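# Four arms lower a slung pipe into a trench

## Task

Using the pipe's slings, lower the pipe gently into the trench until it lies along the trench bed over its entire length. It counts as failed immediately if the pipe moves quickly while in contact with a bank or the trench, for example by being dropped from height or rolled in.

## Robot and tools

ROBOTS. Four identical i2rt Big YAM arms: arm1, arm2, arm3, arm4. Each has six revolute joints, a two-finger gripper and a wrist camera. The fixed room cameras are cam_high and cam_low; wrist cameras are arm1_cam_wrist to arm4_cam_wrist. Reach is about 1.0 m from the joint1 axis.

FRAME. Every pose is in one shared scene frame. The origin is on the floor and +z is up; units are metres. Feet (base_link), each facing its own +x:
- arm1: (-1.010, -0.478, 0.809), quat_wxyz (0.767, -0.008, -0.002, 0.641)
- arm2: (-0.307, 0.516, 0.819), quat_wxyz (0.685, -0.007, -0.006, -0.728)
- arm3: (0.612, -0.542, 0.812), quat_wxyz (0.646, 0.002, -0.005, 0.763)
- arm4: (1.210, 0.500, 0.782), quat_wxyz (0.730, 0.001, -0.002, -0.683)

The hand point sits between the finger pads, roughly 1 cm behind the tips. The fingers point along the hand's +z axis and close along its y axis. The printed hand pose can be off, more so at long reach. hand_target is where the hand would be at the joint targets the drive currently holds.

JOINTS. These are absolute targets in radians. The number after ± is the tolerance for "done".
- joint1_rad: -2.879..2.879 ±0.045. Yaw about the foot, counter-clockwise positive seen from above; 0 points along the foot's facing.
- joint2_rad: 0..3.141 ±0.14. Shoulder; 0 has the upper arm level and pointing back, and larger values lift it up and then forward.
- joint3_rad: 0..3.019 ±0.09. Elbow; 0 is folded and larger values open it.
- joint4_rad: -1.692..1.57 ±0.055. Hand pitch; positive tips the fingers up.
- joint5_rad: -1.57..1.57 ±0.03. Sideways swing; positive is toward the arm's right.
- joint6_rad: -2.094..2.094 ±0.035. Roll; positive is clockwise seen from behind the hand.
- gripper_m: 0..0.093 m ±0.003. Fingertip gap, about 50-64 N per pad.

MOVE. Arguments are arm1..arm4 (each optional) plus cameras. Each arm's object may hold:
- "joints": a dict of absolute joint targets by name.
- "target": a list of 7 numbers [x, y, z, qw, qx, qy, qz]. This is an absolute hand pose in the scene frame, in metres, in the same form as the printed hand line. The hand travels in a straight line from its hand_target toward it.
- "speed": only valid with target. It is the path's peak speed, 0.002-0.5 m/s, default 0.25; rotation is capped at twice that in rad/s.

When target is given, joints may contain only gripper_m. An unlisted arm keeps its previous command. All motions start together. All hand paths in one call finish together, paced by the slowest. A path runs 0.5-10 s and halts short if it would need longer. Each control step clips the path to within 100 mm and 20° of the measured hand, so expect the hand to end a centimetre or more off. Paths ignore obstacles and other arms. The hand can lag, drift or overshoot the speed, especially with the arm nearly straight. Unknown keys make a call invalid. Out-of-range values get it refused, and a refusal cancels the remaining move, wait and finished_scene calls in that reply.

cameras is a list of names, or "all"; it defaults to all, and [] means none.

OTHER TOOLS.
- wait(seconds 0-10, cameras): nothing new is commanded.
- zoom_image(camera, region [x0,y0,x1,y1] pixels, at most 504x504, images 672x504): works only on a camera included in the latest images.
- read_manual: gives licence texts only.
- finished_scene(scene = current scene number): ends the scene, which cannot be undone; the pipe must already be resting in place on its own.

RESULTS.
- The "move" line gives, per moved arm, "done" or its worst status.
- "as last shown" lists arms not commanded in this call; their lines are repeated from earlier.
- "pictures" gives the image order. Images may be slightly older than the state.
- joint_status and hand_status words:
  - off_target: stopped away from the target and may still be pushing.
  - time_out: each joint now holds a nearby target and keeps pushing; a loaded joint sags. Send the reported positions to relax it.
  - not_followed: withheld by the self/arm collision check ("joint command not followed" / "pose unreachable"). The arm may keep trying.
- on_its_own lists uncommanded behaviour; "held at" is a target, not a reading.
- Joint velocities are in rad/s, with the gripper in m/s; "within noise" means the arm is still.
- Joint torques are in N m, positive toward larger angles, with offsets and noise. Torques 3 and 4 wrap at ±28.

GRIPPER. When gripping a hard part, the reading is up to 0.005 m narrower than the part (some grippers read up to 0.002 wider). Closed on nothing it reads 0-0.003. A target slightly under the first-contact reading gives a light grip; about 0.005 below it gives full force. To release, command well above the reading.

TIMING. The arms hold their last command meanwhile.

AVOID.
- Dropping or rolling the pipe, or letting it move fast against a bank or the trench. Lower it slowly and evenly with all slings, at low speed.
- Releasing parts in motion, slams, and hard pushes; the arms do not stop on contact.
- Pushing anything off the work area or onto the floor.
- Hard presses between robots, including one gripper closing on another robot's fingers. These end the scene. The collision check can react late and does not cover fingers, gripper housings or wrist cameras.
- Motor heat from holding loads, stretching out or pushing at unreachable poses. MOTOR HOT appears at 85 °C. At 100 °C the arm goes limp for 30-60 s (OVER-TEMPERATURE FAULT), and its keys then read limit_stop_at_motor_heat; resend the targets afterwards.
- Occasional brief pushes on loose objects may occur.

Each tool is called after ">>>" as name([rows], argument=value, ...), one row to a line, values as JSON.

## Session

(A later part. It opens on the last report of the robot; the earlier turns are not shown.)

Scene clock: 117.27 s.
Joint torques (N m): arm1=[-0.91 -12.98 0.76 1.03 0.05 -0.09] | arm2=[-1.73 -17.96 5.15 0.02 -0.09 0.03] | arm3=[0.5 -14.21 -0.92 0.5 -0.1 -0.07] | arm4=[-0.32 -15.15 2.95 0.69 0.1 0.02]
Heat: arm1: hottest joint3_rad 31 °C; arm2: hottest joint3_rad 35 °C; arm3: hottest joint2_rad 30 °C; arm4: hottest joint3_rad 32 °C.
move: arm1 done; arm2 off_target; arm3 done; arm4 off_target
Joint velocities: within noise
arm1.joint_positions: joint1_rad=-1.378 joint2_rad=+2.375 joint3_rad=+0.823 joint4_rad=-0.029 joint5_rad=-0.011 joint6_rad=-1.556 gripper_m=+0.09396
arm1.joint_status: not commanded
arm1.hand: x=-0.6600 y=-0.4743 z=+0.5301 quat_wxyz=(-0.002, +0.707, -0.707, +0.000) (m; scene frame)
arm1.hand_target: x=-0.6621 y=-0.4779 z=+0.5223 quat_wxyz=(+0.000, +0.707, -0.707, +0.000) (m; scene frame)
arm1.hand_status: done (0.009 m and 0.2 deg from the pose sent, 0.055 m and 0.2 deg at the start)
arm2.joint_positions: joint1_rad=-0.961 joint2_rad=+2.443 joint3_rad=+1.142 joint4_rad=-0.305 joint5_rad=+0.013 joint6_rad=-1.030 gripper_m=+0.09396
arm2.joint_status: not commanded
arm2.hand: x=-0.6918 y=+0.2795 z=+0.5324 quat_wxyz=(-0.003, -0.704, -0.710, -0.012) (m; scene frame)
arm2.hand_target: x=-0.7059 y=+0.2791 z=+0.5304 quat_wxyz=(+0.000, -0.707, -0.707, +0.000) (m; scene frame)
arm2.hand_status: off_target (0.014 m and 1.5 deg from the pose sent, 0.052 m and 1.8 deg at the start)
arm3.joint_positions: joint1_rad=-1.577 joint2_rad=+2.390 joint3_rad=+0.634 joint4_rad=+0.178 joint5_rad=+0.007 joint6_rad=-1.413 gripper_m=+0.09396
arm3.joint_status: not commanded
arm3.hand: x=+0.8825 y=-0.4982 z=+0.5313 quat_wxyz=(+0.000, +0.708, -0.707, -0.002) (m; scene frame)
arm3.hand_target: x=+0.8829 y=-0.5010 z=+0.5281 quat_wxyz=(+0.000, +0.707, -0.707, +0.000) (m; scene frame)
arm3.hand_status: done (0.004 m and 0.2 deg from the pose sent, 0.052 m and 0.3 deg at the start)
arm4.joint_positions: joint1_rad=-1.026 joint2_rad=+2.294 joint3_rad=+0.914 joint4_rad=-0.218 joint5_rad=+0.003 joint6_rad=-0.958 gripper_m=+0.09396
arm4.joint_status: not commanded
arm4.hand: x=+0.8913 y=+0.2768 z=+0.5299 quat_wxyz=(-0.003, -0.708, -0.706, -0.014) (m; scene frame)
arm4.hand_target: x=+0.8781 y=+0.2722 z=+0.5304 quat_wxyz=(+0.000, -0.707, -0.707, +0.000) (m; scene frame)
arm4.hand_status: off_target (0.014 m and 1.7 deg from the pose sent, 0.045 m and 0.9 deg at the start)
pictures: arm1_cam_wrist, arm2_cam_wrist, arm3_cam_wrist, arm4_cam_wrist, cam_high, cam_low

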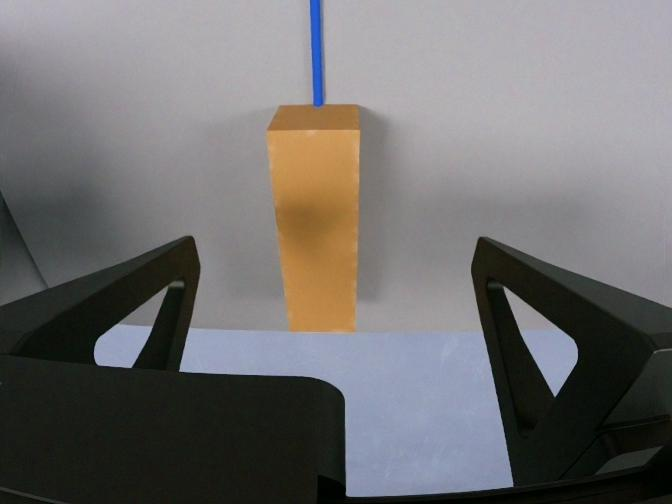

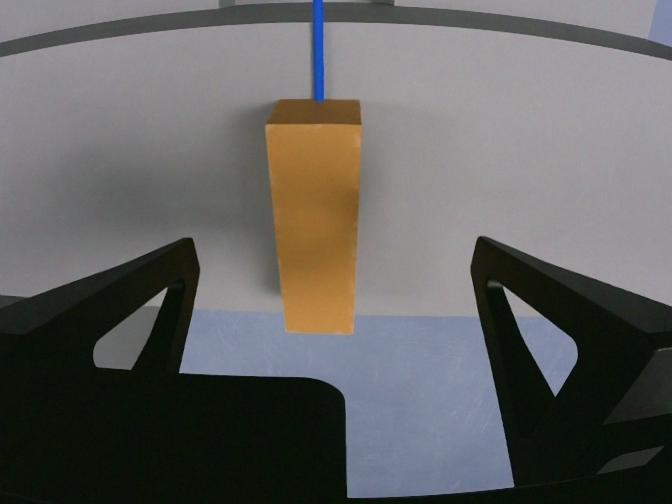

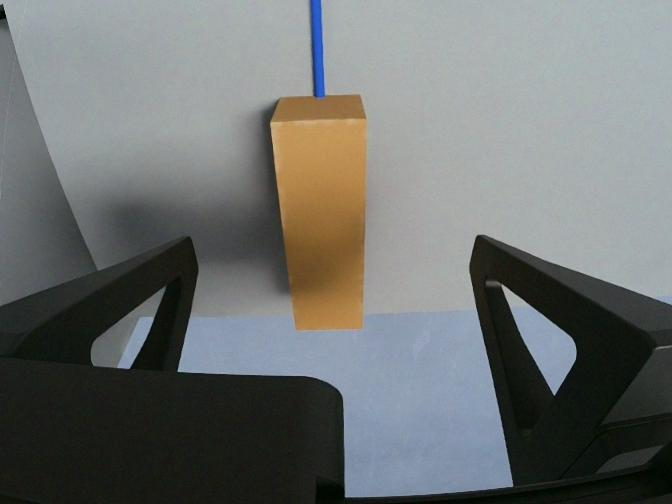

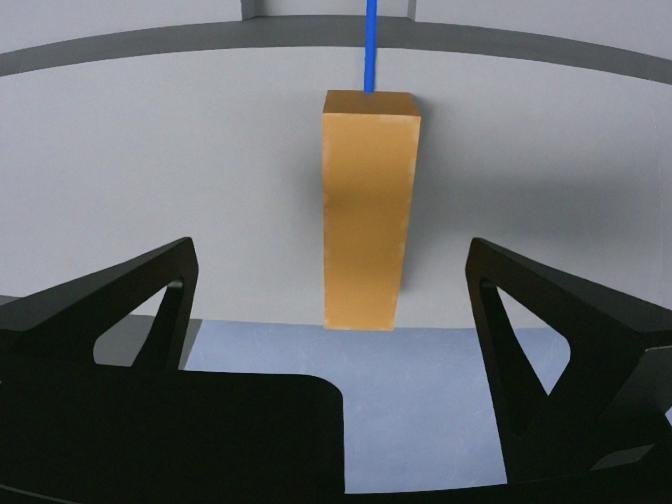

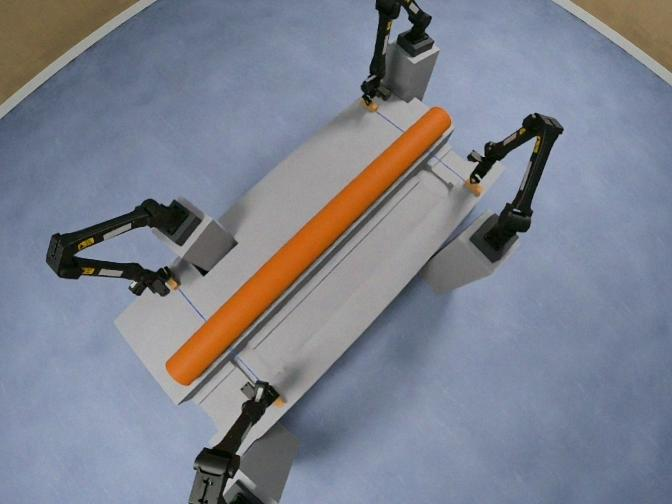

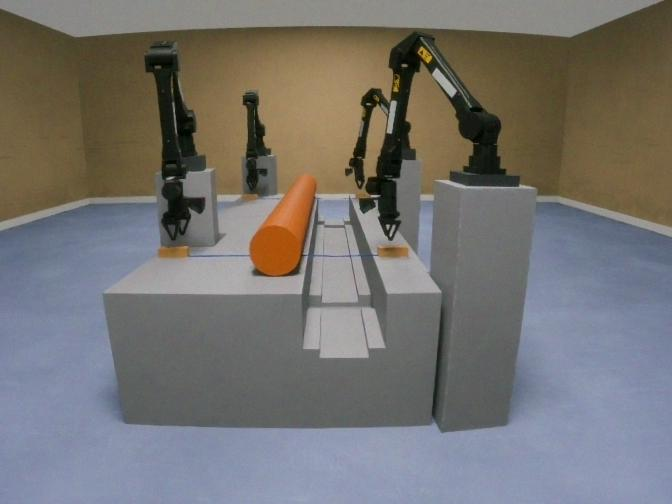

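>>> move(arm1={"target": [-0.669, -0.478, 0.473, 0, 0.7071, -0.7071, 0], "speed": 0.05}, arm2={"target": [-0.699, 0.279, 0.478, 0, 0.7071, 0.7071, 0], "speed": 0.05}, arm3={"target": [0.878, -0.501, 0.477, 0, 0.7071, -0.7071, 0], "speed": 0.05}, arm4={"target": [0.862, 0.272, 0.48, 0, 0.7071, 0.7071, 0], "speed": 0.05})

Scene clock: 144.80 s.
Joint torques (N m): arm1=[-0.97 -13.8 0.23 0.85 -0.04 -0.05] | arm2=[-1.2 -18.26 3.99 0.03 -0.11 0.13] | arm3=[0.67 -14.8 -1.72 0.42 -0.11 -0.04] | arm4=[-0.32 -15.91 2.43 0.65 0.1 0.01]
Heat: arm1: hottest joint2_rad 31 °C; arm2: hottest joint3_rad 33 °C; arm3: hottest joint2_rad 30 °C; arm4: hottest joint3_rad 31 °C.
move: arm1 done; arm2 off_target; arm3 done; arm4 off_target
Joint velocities: within noise
arm1.joint_positions: joint1_rad=-1.379 joint2_rad=+2.522 joint3_rad=+0.883 joint4_rad=+0.061 joint5_rad=-0.011 joint6_rad=-1.557 gripper_m=+0.09396
arm1.joint_status: not commanded
arm1.hand: x=-0.6643 y=-0.4749 z=+0.4816 quat_wxyz=(-0.003, +0.707, -0.707, +0.001) (m; scene frame)
arm1.hand_target: x=-0.6691 y=-0.4780 z=+0.4733 quat_wxyz=(+0.000, +0.707, -0.707, +0.000) (m; scene frame)
arm1.hand_status: done (0.010 m and 0.4 deg from the pose sent, 0.058 m and 0.2 deg at the start)
arm2.joint_positions: joint1_rad=-0.961 joint2_rad=+2.574 joint3_rad=+1.200 joint4_rad=-0.230 joint5_rad=+0.013 joint6_rad=-1.031 gripper_m=+0.09396
arm2.joint_status: not commanded
arm2.hand: x=-0.6878 y=+0.2811 z=+0.4807 quat_wxyz=(-0.003, -0.704, -0.710, -0.011) (m; scene frame)
arm2.hand_target: x=-0.6988 y=+0.2791 z=+0.4782 quat_wxyz=(+0.000, -0.707, -0.707, +0.000) (m; scene frame)
arm2.hand_status: off_target (0.012 m and 1.4 deg from the pose sent, 0.055 m and 1.5 deg at the start)
arm3.joint_positions: joint1_rad=-1.577 joint2_rad=+2.564 joint3_rad=+0.713 joint4_rad=+0.275 joint5_rad=+0.007 joint6_rad=-1.414 gripper_m=+0.09396
arm3.joint_status: not commanded
arm3.hand: x=+0.8793 y=-0.4982 z=+0.4806 quat_wxyz=(-0.001, +0.708, -0.706, -0.001) (m; scene frame)
arm3.hand_target: x=+0.8779 y=-0.5010 z=+0.4771 quat_wxyz=(+0.000, +0.707, -0.707, +0.000) (m; scene frame)
arm3.hand_status: done (0.005 m and 0.2 deg from the pose sent, 0.055 m and 0.2 deg at the start)
arm4.joint_positions: joint1_rad=-1.047 joint2_rad=+2.439 joint3_rad=+1.015 joint4_rad=-0.169 joint5_rad=+0.003 joint6_rad=-0.978 gripper_m=+0.09396
arm4.joint_status: not commanded
arm4.hand: x=+0.8739 y=+0.2746 z=+0.4807 quat_wxyz=(-0.003, -0.708, -0.706, -0.012) (m; scene frame)
arm4.hand_target: x=+0.8621 y=+0.2722 z=+0.4802 quat_wxyz=(+0.000, -0.707, -0.707, +0.000) (m; scene frame)
arm4.hand_status: off_target (0.012 m and 1.4 deg from the pose sent, 0.058 m and 1.7 deg at the start)
pictures: arm1_cam_wrist, arm2_cam_wrist, arm3_cam_wrist, arm4_cam_wrist, cam_high, cam_low

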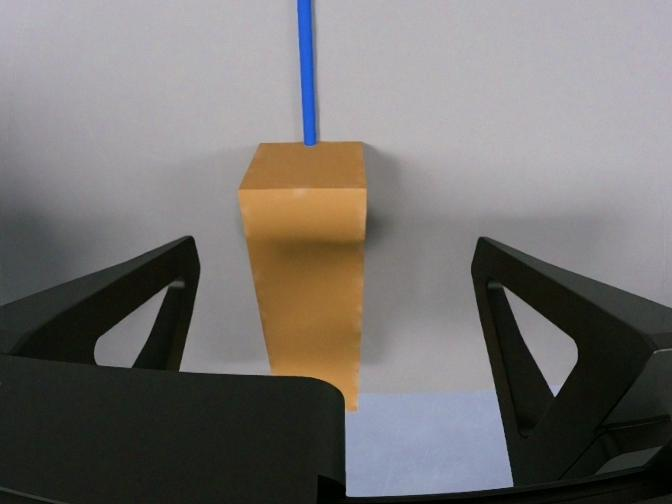

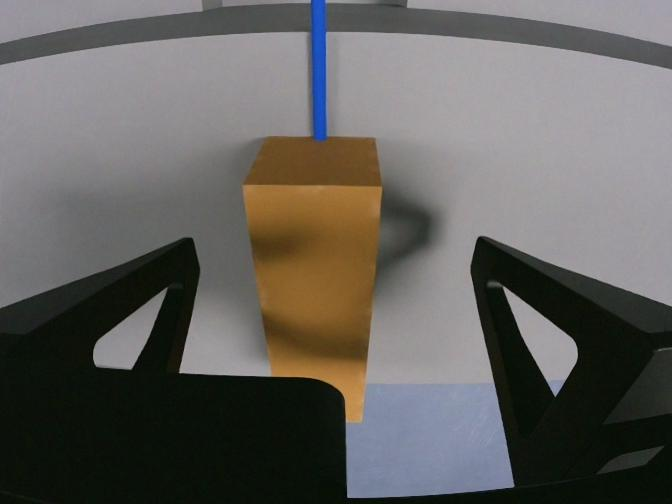

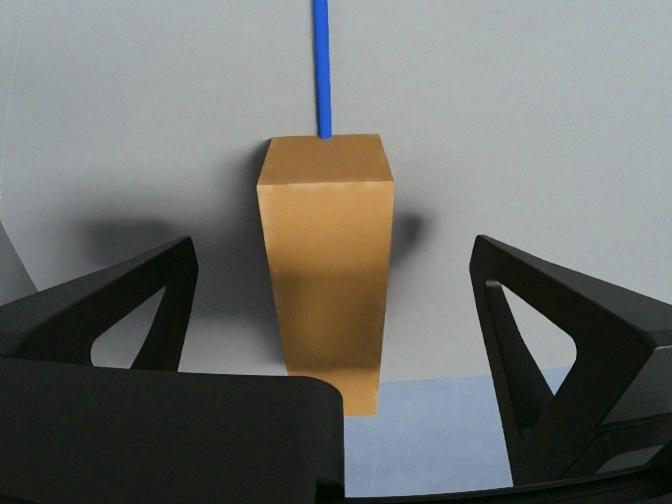

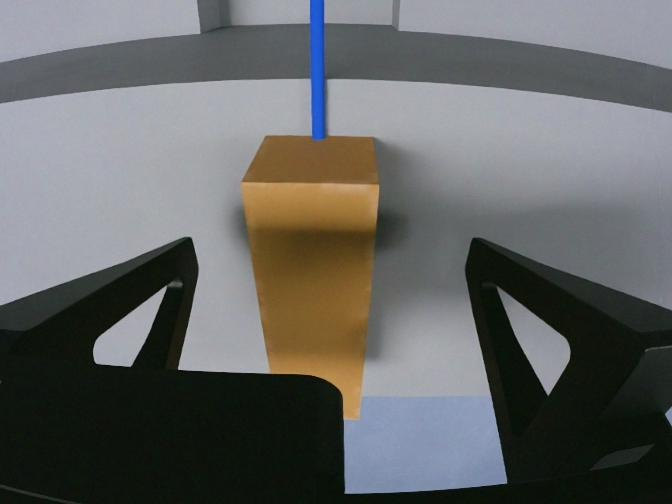

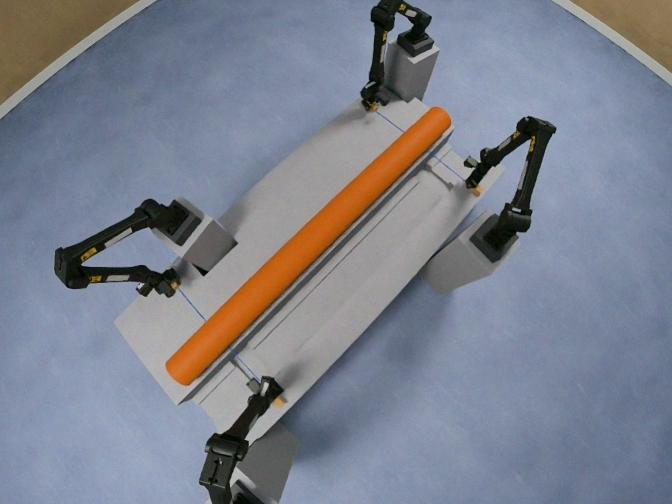

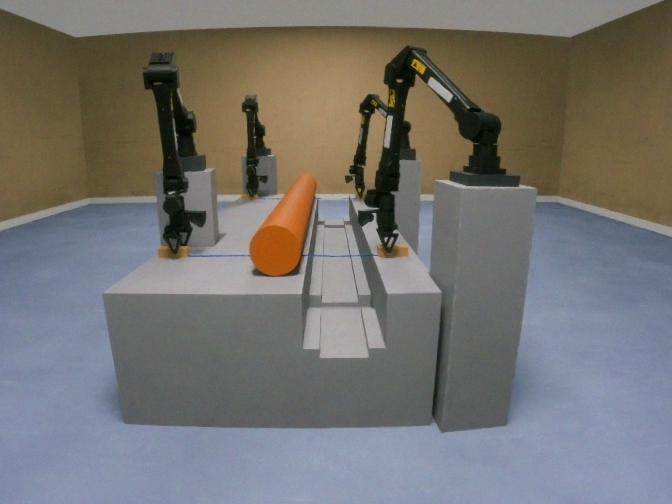

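>>> zoom_image(camera="cam_low", region=[130, 200, 440, 290])

Scaled by 1.626.

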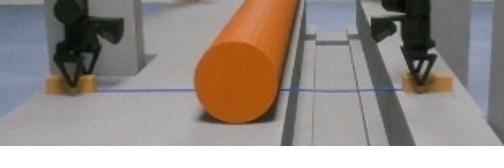

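>>> move(arm1={"joints": {"gripper_m": 0.045}}, arm2={"joints": {"gripper_m": 0.045}}, arm3={"joints": {"gripper_m": 0.045}}, arm4={"joints": {"gripper_m": 0.045}}, cameras=["arm1_cam_wrist", "arm2_cam_wrist", "arm3_cam_wrist", "arm4_cam_wrist"])

>>> move(arm1={"joints": {"gripper_m": 0.015}}, arm2={"joints": {"gripper_m": 0.015}}, arm3={"joints": {"gripper_m": 0.015}}, arm4={"joints": {"gripper_m": 0.015}}, cameras=["arm1_cam_wrist", "arm2_cam_wrist", "arm3_cam_wrist", "arm4_cam_wrist"])

Scene clock: 155.07 s.
Joint torques (N m): arm1=[-0.97 -13.86 0.14 0.77 0.03 -0.04] | arm2=[-1.2 -18.32 4.07 0.05 -0.11 0.12] | arm3=[0.56 -14.68 -1.69 0.42 -0.11 -0.04] | arm4=[-0.26 -15.91 2.44 0.62 0.08 0.01]
Heat: arm1: hottest joint2_rad 31 °C; arm2: hottest joint3_rad 33 °C; arm3: hottest joint2_rad 30 °C; arm4: hottest joint3_rad 30 °C.
move: arm1 done; arm2 done; arm3 done; arm4 done
Joint velocities: within noise
arm1.joint_positions: joint1_rad=-1.379 joint2_rad=+2.522 joint3_rad=+0.883 joint4_rad=+0.061 joint5_rad=-0.011 joint6_rad=-1.557 gripper_m=+0.04511
arm1.joint_status: all done
arm1.hand: x=-0.6643 y=-0.4749 z=+0.4816 quat_wxyz=(-0.003, +0.707, -0.707, +0.001) (m; scene frame)
arm1.hand_target: x=-0.6691 y=-0.4780 z=+0.4733 quat_wxyz=(+0.000, +0.707, -0.707, +0.000) (m; scene frame)
arm1.hand_status: not commanded
arm2.joint_positions: joint1_rad=-0.961 joint2_rad=+2.574 joint3_rad=+1.200 joint4_rad=-0.230 joint5_rad=+0.013 joint6_rad=-1.031 gripper_m=+0.04509
arm2.joint_status: all done
arm2.hand: x=-0.6879 y=+0.2811 z=+0.4807 quat_wxyz=(-0.003, -0.704, -0.710, -0.011) (m; scene frame)
arm2.hand_target: x=-0.6988 y=+0.2791 z=+0.4782 quat_wxyz=(+0.000, -0.707, -0.707, +0.000) (m; scene frame)
arm2.hand_status: not commanded
arm3.joint_positions: joint1_rad=-1.577 joint2_rad=+2.564 joint3_rad=+0.713 joint4_rad=+0.276 joint5_rad=+0.007 joint6_rad=-1.414 gripper_m=+0.04510
arm3.joint_status: all done
arm3.hand: x=+0.8795 y=-0.4982 z=+0.4806 quat_wxyz=(-0.001, +0.708, -0.706, -0.001) (m; scene frame)
arm3.hand_target: x=+0.8779 y=-0.5010 z=+0.4771 quat_wxyz=(+0.000, +0.707, -0.707, +0.000) (m; scene frame)
arm3.hand_status: not commanded
arm4.joint_positions: joint1_rad=-1.047 joint2_rad=+2.439 joint3_rad=+1.015 joint4_rad=-0.169 joint5_rad=+0.003 joint6_rad=-0.979 gripper_m=+0.04512
arm4.joint_status: all done
arm4.hand: x=+0.8739 y=+0.2746 z=+0.4807 quat_wxyz=(-0.003, -0.708, -0.706, -0.012) (m; scene frame)
arm4.hand_target: x=+0.8621 y=+0.2722 z=+0.4802 quat_wxyz=(+0.000, -0.707, -0.707, +0.000) (m; scene frame)
arm4.hand_status: not commanded
pictures: arm1_cam_wrist, arm2_cam_wrist, arm3_cam_wrist, arm4_cam_wrist

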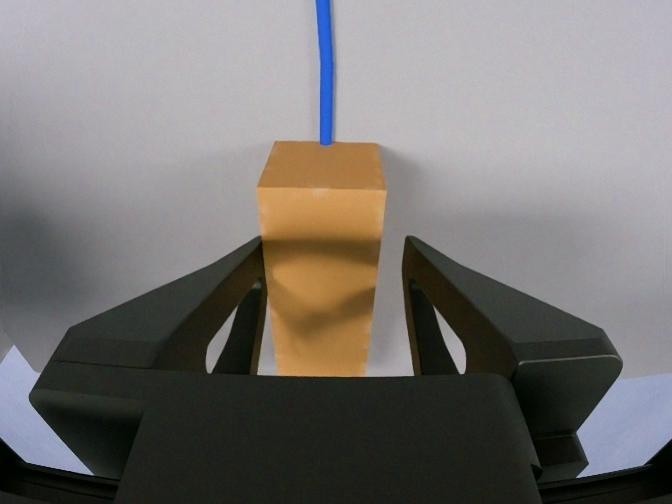

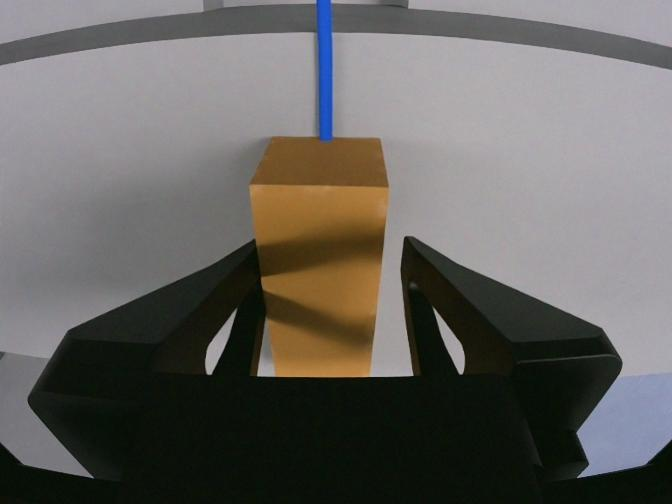

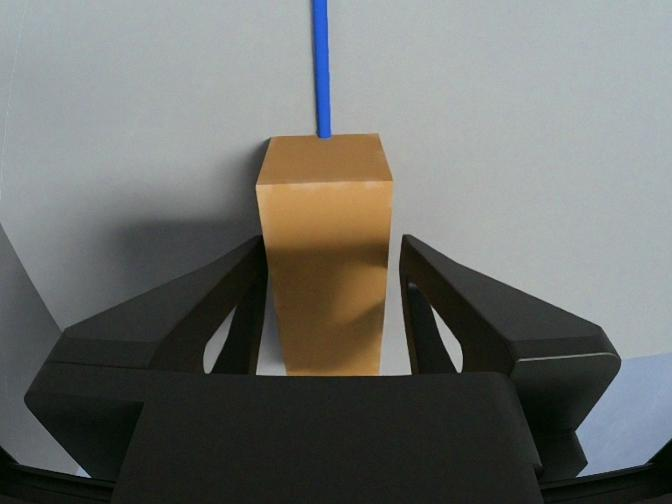

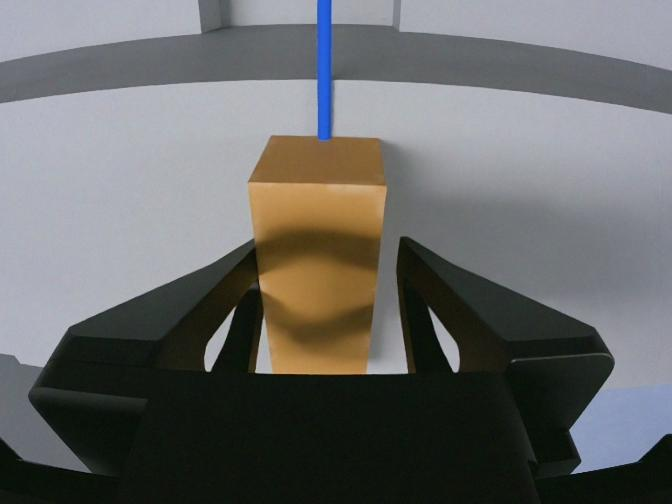

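Scene clock: 155.60 s.
Joint torques (N m): arm1=[-0.26 -13.57 0.08 0.95 0 -0.09] | arm2=[-1.2 -18.32 4.03 0.03 -0.09 0.12] | arm3=[0.56 -14.62 -1.68 0.38 -0.12 -0.04] | arm4=[-0.26 -15.91 2.4 0.65 0.08 0.01]
Heat: arm1: hottest joint2_rad 31 °C; arm2: hottest joint2_rad 32 °C; arm3: hottest joint2_rad 30 °C; arm4: hottest joint3_rad 30 °C.
move: arm1 off_target; arm2 off_target; arm3 off_target; arm4 off_target
Joint velocities: within noise
arm1.joint_positions: joint1_rad=-1.379 joint2_rad=+2.522 joint3_rad=+0.883 joint4_rad=+0.062 joint5_rad=-0.011 joint6_rad=-1.557 gripper_m=+0.03302
arm1.joint_status: gripper_m off_target (ended at +0.03306, target +0.01500)
arm1.hand: x=-0.6642 y=-0.4749 z=+0.4816 quat_wxyz=(-0.003, +0.707, -0.707, +0.002) (m; scene frame)
arm1.hand_target: x=-0.6691 y=-0.4779 z=+0.4733 quat_wxyz=(+0.000, +0.707, -0.707, +0.000) (m; scene frame)
arm1.hand_status: not commanded
arm2.joint_positions: joint1_rad=-0.961 joint2_rad=+2.574 joint3_rad=+1.200 joint4_rad=-0.230 joint5_rad=+0.012 joint6_rad=-1.031 gripper_m=+0.03408
arm2.joint_status: gripper_m off_target (ended at +0.03412, target +0.01500)
arm2.hand: x=-0.6880 y=+0.2809 z=+0.4807 quat_wxyz=(-0.003, -0.704, -0.710, -0.011) (m; scene frame)
arm2.hand_target: x=-0.6988 y=+0.2791 z=+0.4782 quat_wxyz=(+0.000, -0.707, -0.707, +0.000) (m; scene frame)
arm2.hand_status: not commanded
arm3.joint_positions: joint1_rad=-1.577 joint2_rad=+2.564 joint3_rad=+0.713 joint4_rad=+0.276 joint5_rad=+0.007 joint6_rad=-1.414 gripper_m=+0.03419
arm3.joint_status: gripper_m off_target (ended at +0.03422, target +0.01500)
arm3.hand: x=+0.8796 y=-0.4982 z=+0.4806 quat_wxyz=(-0.001, +0.708, -0.706, -0.001) (m; scene frame)
arm3.hand_target: x=+0.8779 y=-0.5010 z=+0.4771 quat_wxyz=(+0.000, +0.707, -0.707, +0.000) (m; scene frame)
arm3.hand_status: not commanded
arm4.joint_positions: joint1_rad=-1.047 joint2_rad=+2.439 joint3_rad=+1.015 joint4_rad=-0.169 joint5_rad=+0.003 joint6_rad=-0.979 gripper_m=+0.03440
arm4.joint_status: gripper_m off_target (ended at +0.03443, target +0.01500)
arm4.hand: x=+0.8737 y=+0.2744 z=+0.4808 quat_wxyz=(-0.003, -0.708, -0.706, -0.012) (m; scene frame)
arm4.hand_target: x=+0.8621 y=+0.2721 z=+0.4802 quat_wxyz=(+0.000, -0.707, -0.707, +0.000) (m; scene frame)
arm4.hand_status: not commanded
pictures: arm1_cam_wrist, arm2_cam_wrist, arm3_cam_wrist, arm4_cam_wrist

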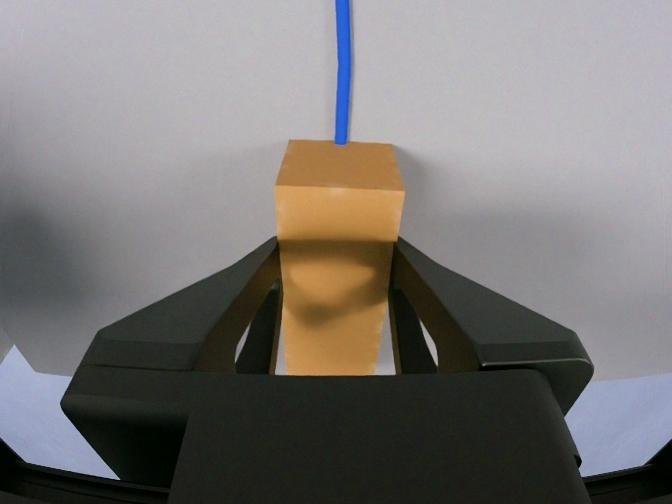

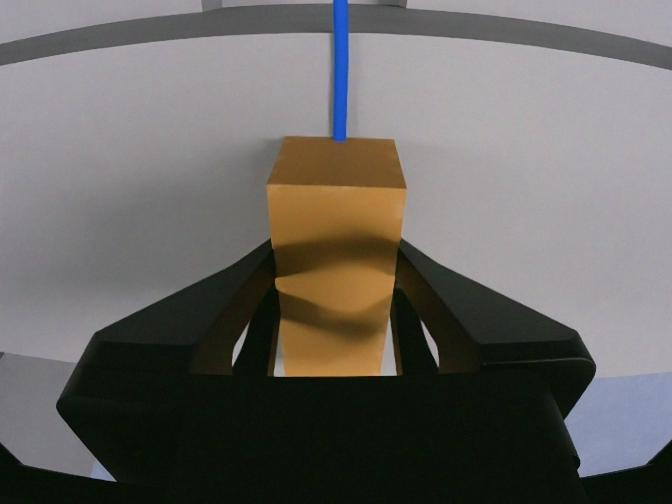

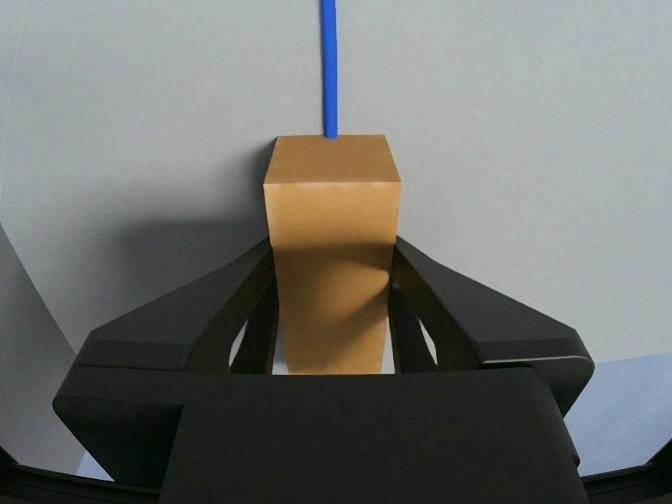

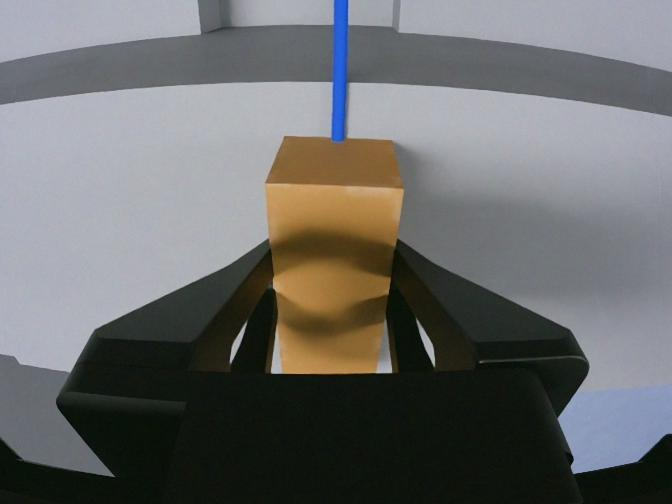

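>>> move(arm1={"target": [-0.674, -0.30, 0.70, -0.183, 0.683, -0.683, -0.183], "speed": 0.1}, arm2={"target": [-0.684, 0.095, 0.70, 0.183, 0.683, 0.683, -0.183], "speed": 0.1}, arm3={"target": [0.877, -0.30, 0.70, -0.183, 0.683, -0.683, -0.183], "speed": 0.1}, arm4={"target": [0.872, 0.095, 0.70, 0.183, 0.683, 0.683, -0.183], "speed": 0.1})

Scene clock: 191.83 s.
Joint torques (N m): arm1=[0.26 -14.62 3.03 0.18 -0.54 0.11] | arm2=[0.32 -20.37 6.15 0.9 -0.5 0.2] | arm3=[1.67 -14.68 2.37 0.2 -0.67 0.08] | arm4=[0.85 -18.14 5.53 0.51 -0.31 0.3]
Heat: arm1: hottest joint2_rad 31 °C; arm2: hottest joint2_rad 33 °C; arm3: hottest joint2_rad 31 °C; arm4: hottest joint2_rad 30 °C.
move: arm1 done; arm2 off_target; arm3 done; arm4 off_target
Joint velocities: within noise
arm1.joint_positions: joint1_rad=-1.132 joint2_rad=+1.909 joint3_rad=+0.681 joint4_rad=-0.199 joint5_rad=-0.513 joint6_rad=-1.271 gripper_m=+0.03306
arm1.joint_status: not commanded
arm1.hand: x=-0.6709 y=-0.3022 z=+0.6960 quat_wxyz=(-0.185, +0.684, -0.682, -0.180) (m; scene frame)
arm1.hand_target: x=-0.6741 y=-0.3001 z=+0.6998 quat_wxyz=(-0.183, +0.683, -0.683, -0.183) (m; scene frame)
arm1.hand_status: done (0.006 m and 0.5 deg from the pose sent, 0.280 m and 29.9 deg at the start)
arm2.joint_positions: joint1_rad=-0.794 joint2_rad=+2.138 joint3_rad=+1.106 joint4_rad=-0.220 joint5_rad=-0.370 joint6_rad=-0.783 gripper_m=+0.03410
arm2.joint_status: not commanded
arm2.hand: x=-0.6832 y=+0.1051 z=+0.6900 quat_wxyz=(-0.181, -0.689, -0.681, +0.168) (m; scene frame)
arm2.hand_target: x=-0.6839 y=+0.0952 z=+0.7000 quat_wxyz=(-0.183, -0.683, -0.683, +0.183) (m; scene frame)
arm2.hand_status: off_target (0.014 m and 1.8 deg from the pose sent, 0.287 m and 30.6 deg at the start)
arm3.joint_positions: joint1_rad=-1.207 joint2_rad=+1.865 joint3_rad=+0.535 joint4_rad=+0.032 joint5_rad=-0.435 joint6_rad=-0.980 gripper_m=+0.03421
arm3.joint_status: not commanded
arm3.hand: x=+0.8776 y=-0.3027 z=+0.6959 quat_wxyz=(-0.181, +0.683, -0.684, -0.181) (m; scene frame)
arm3.hand_target: x=+0.8768 y=-0.3000 z=+0.6999 quat_wxyz=(-0.183, +0.683, -0.683, -0.183) (m; scene frame)
arm3.hand_status: done (0.005 m and 0.3 deg from the pose sent, 0.296 m and 29.8 deg at the start)
arm4.joint_positions: joint1_rad=-0.887 joint2_rad=+1.983 joint3_rad=+0.956 joint4_rad=-0.194 joint5_rad=-0.364 joint6_rad=-0.757 gripper_m=+0.03441
arm4.joint_status: not commanded
arm4.hand: x=+0.8757 y=+0.1050 z=+0.6844 quat_wxyz=(-0.180, -0.685, -0.685, +0.171) (m; scene frame)
arm4.hand_target: x=+0.8722 y=+0.0952 z=+0.6999 quat_wxyz=(-0.183, -0.683, -0.683, +0.183) (m; scene frame)
arm4.hand_status: off_target (0.019 m and 1.5 deg from the pose sent, 0.283 m and 30.7 deg at the start)
pictures: arm1_cam_wrist, arm2_cam_wrist, arm3_cam_wrist, arm4_cam_wrist, cam_high, cam_low

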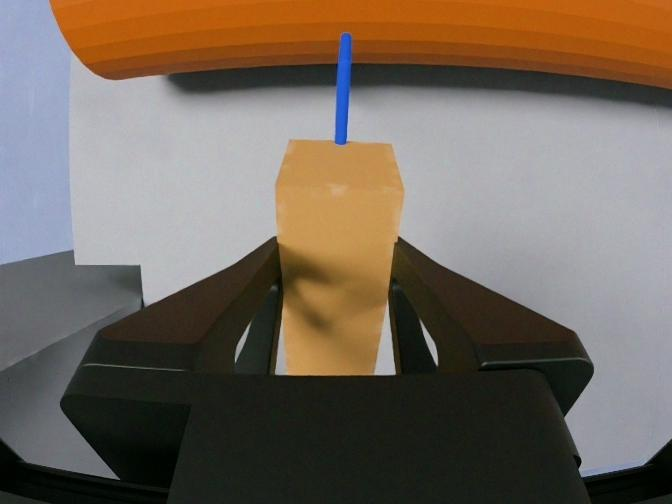

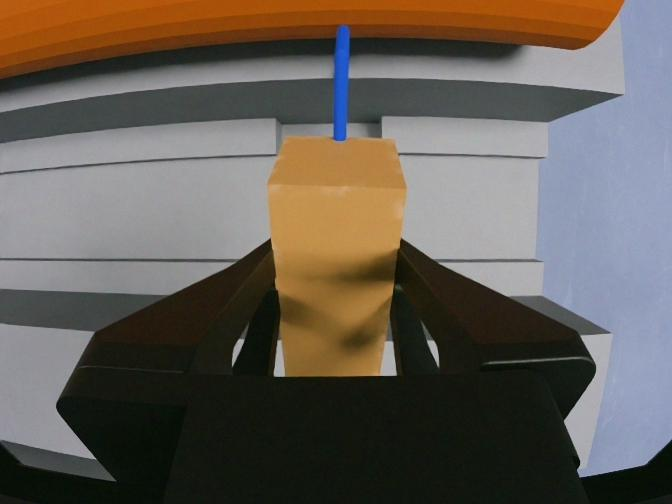

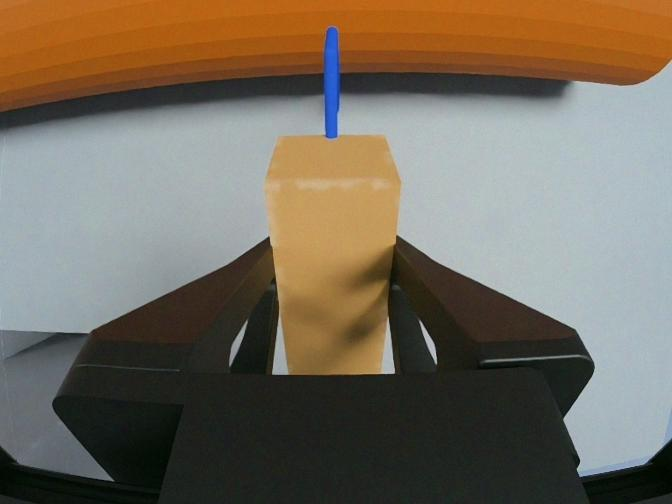

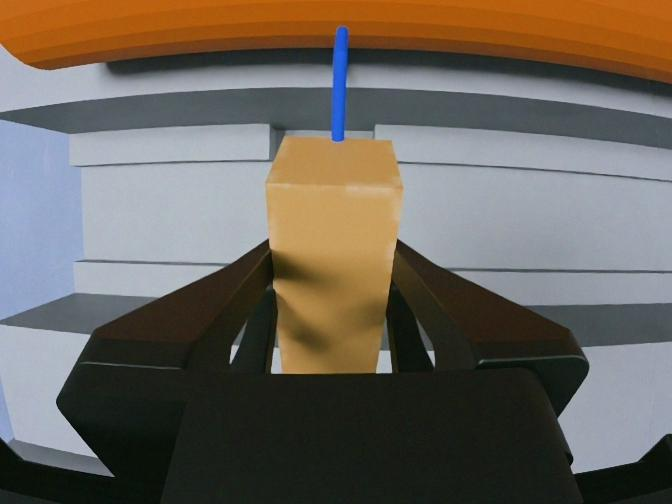

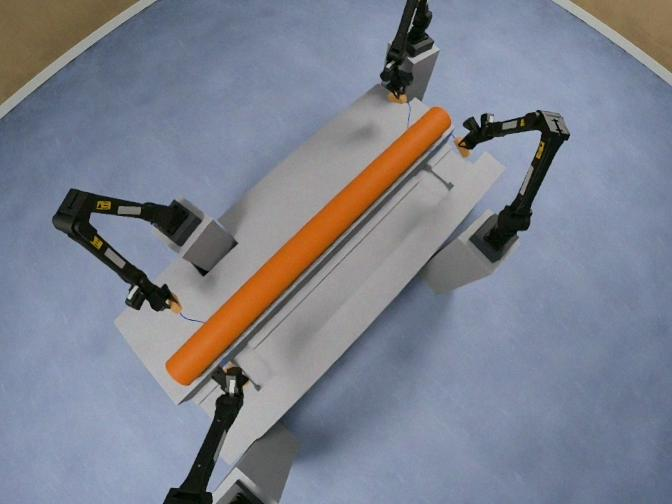

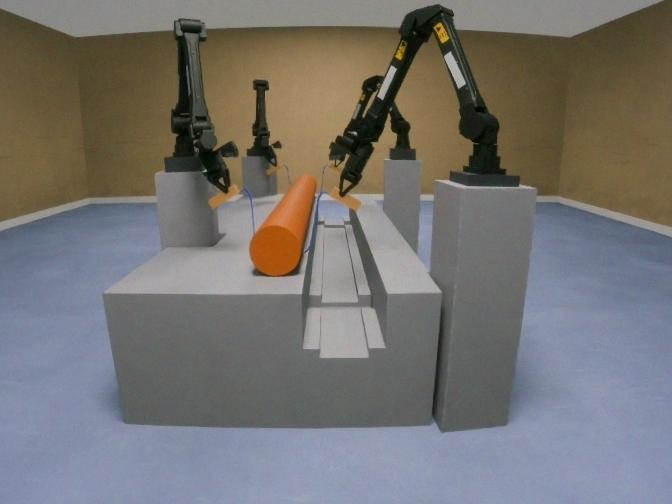

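>>> move(arm1={"target": [-0.676, -0.273, 0.765, -0.183, 0.683, -0.683, -0.183], "speed": 0.06}, arm2={"target": [-0.680, 0.060, 0.775, 0.183, 0.683, 0.683, -0.183], "speed": 0.06}, arm3={"target": [0.877, -0.273, 0.765, -0.183, 0.683, -0.683, -0.183], "speed": 0.06}, arm4={"target": [0.875, 0.060, 0.778, 0.183, 0.683, 0.683, -0.183], "speed": 0.06})

Scene clock: 198.70 s.
Joint torques (N m): arm1=[0.32 -16.91 5.55 0.55 -1.17 0.02] | arm2=[0.32 -22.36 12.01 -0.13 -0.61 0.2] | arm3=[1.61 -17.08 6.39 0.34 -1.25 0.02] | arm4=[0.79 -21.3 10.24 0.54 -0.56 0.22]
Heat: arm1: hottest joint2_rad 31 °C; arm2: hottest joint2_rad 34 °C; arm3: hottest joint2_rad 31 °C; arm4: hottest joint2_rad 30 °C.
move: arm1 off_target; arm2 off_target; arm3 off_target; arm4 off_target
Joint velocities: within noise
arm1.joint_positions: joint1_rad=-1.056 joint2_rad=+1.753 joint3_rad=+0.681 joint4_rad=-0.371 joint5_rad=-0.487 joint6_rad=-1.186 gripper_m=+0.03306
arm1.joint_status: not commanded
arm1.hand: x=-0.6877 y=-0.2813 z=+0.7425 quat_wxyz=(-0.157, +0.681, -0.690, -0.186) (m; scene frame)
arm1.hand_target: x=-0.6763 y=-0.2731 z=+0.7642 quat_wxyz=(-0.183, +0.683, -0.683, -0.183) (m; scene frame)
arm1.hand_status: off_target (0.027 m and 3.1 deg from the pose sent, 0.075 m and 0.5 deg at the start)
arm2.joint_positions: joint1_rad=-0.737 joint2_rad=+2.035 joint3_rad=+1.110 joint4_rad=-0.365 joint5_rad=-0.347 joint6_rad=-0.724 gripper_m=+0.03410
arm2.joint_status: not commanded
arm2.hand: x=-0.6585 y=+0.0912 z=+0.7345 quat_wxyz=(-0.179, -0.697, -0.680, +0.140) (m; scene frame)
arm2.hand_target: x=-0.6782 y=+0.0617 z=+0.7761 quat_wxyz=(-0.183, -0.683, -0.683, +0.183) (m; scene frame)
arm2.hand_status: off_target (0.055 m and 5.2 deg from the pose sent, 0.096 m and 1.8 deg at the start)
arm3.joint_positions: joint1_rad=-1.134 joint2_rad=+1.690 joint3_rad=+0.535 joint4_rad=-0.195 joint5_rad=-0.400 joint6_rad=-0.898 gripper_m=+0.03421
arm3.joint_status: not commanded
arm3.hand: x=+0.8542 y=-0.2948 z=+0.7374 quat_wxyz=(-0.140, +0.679, -0.697, -0.182) (m; scene frame)
arm3.hand_target: x=+0.8761 y=-0.2737 z=+0.7648 quat_wxyz=(-0.183, +0.683, -0.683, -0.183) (m; scene frame)
arm3.hand_status: off_target (0.042 m and 5.2 deg from the pose sent, 0.075 m and 0.3 deg at the start)
arm4.joint_positions: joint1_rad=-0.827 joint2_rad=+1.887 joint3_rad=+0.983 joint4_rad=-0.396 joint5_rad=-0.336 joint6_rad=-0.694 gripper_m=+0.03441
arm4.joint_status: not commanded
arm4.hand: x=+0.9033 y=+0.0962 z=+0.7232 quat_wxyz=(-0.175, -0.698, -0.683, +0.123) (m; scene frame)
arm4.hand_target: x=+0.8775 y=+0.0627 z=+0.7789 quat_wxyz=(-0.183, -0.683, -0.683, +0.183) (m; scene frame)
arm4.hand_status: off_target (0.072 m and 7.2 deg from the pose sent, 0.104 m and 1.5 deg at the start)
pictures: arm1_cam_wrist, arm2_cam_wrist, arm3_cam_wrist, arm4_cam_wrist, cam_high, cam_low

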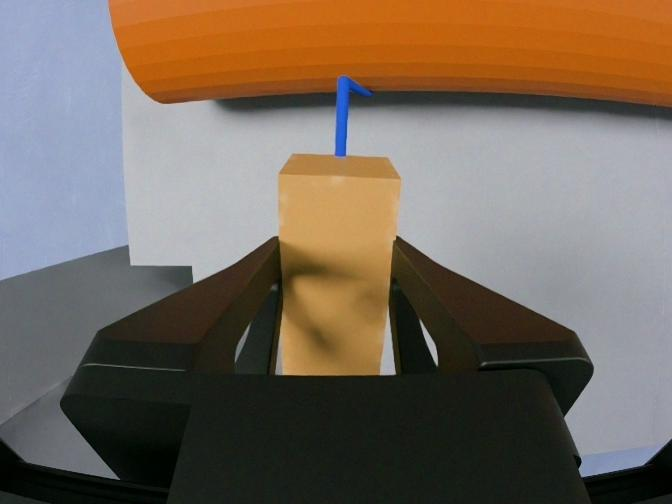

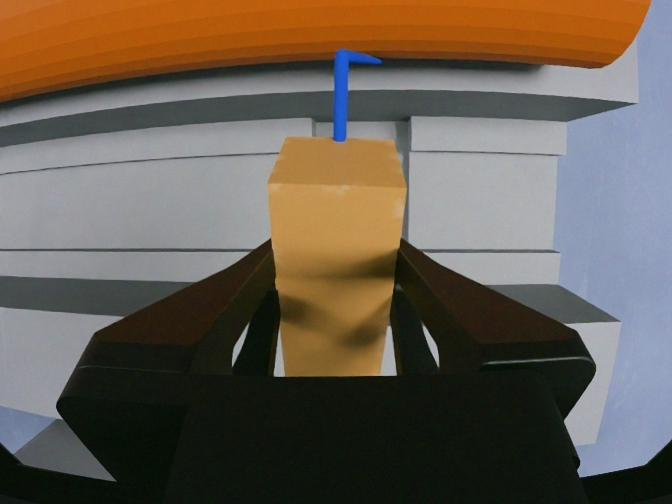

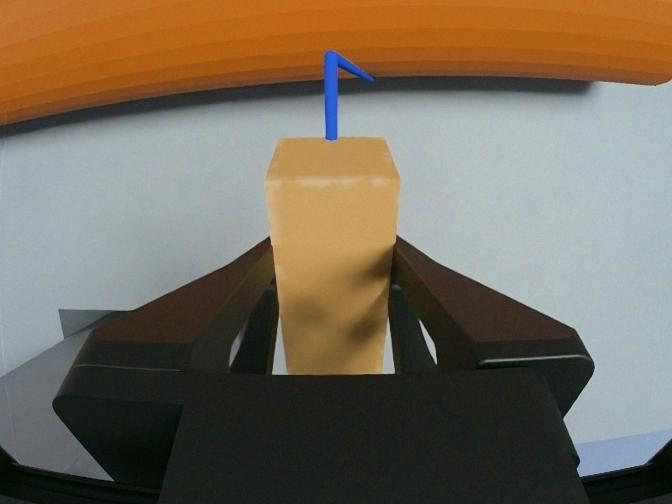

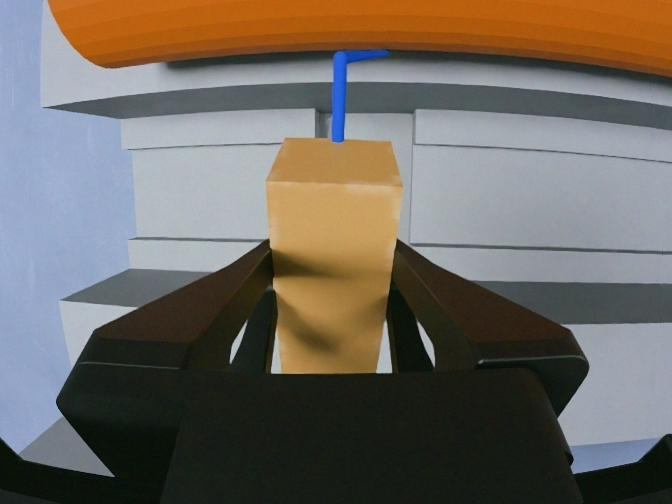

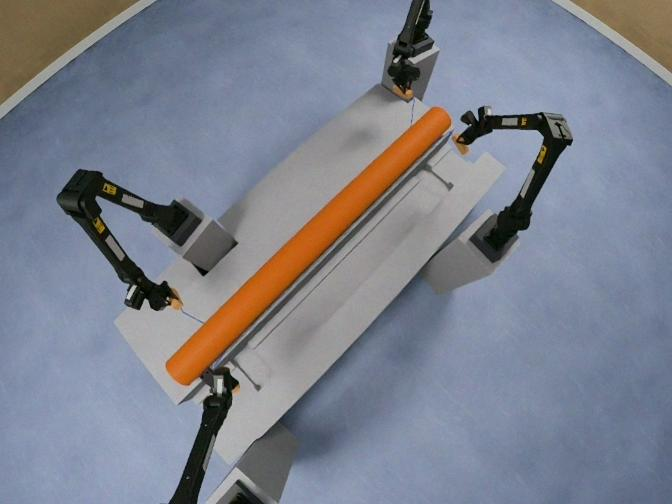

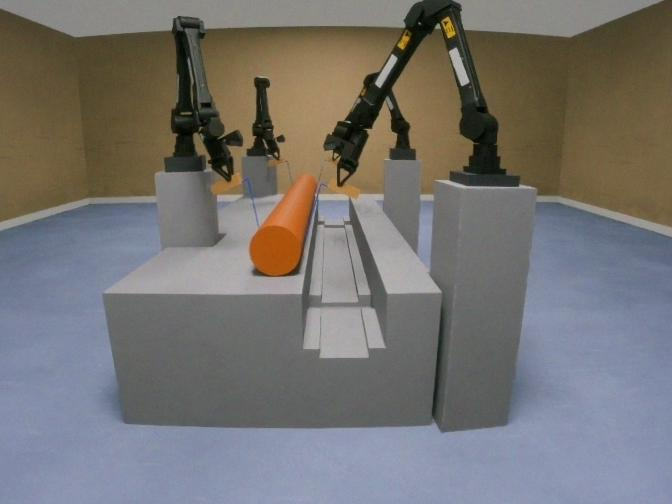

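>>> zoom_image(camera="cam_low", region=[190, 150, 390, 300])

>>> zoom_image(camera="arm4_cam_wrist", region=[230, 20, 480, 170])

>>> zoom_image(camera="cam_high", region=[150, 300, 310, 420])

Scaled by 2.520.

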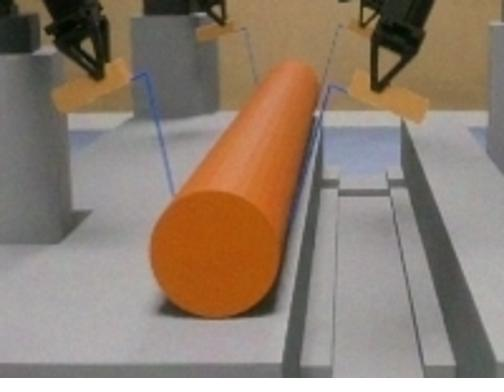

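Scaled by 2.016 from the camera's 672x504 image, which has a finer 960x720 frame.

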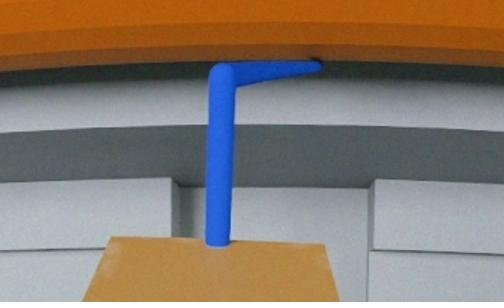

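Scaled by 3.150.

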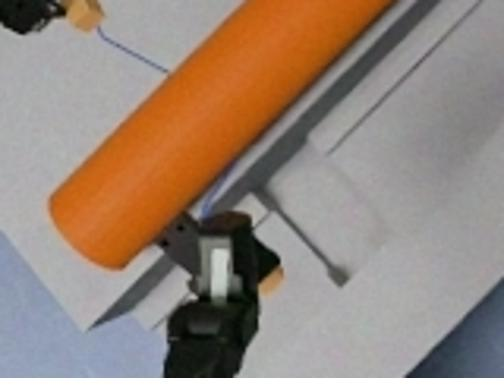

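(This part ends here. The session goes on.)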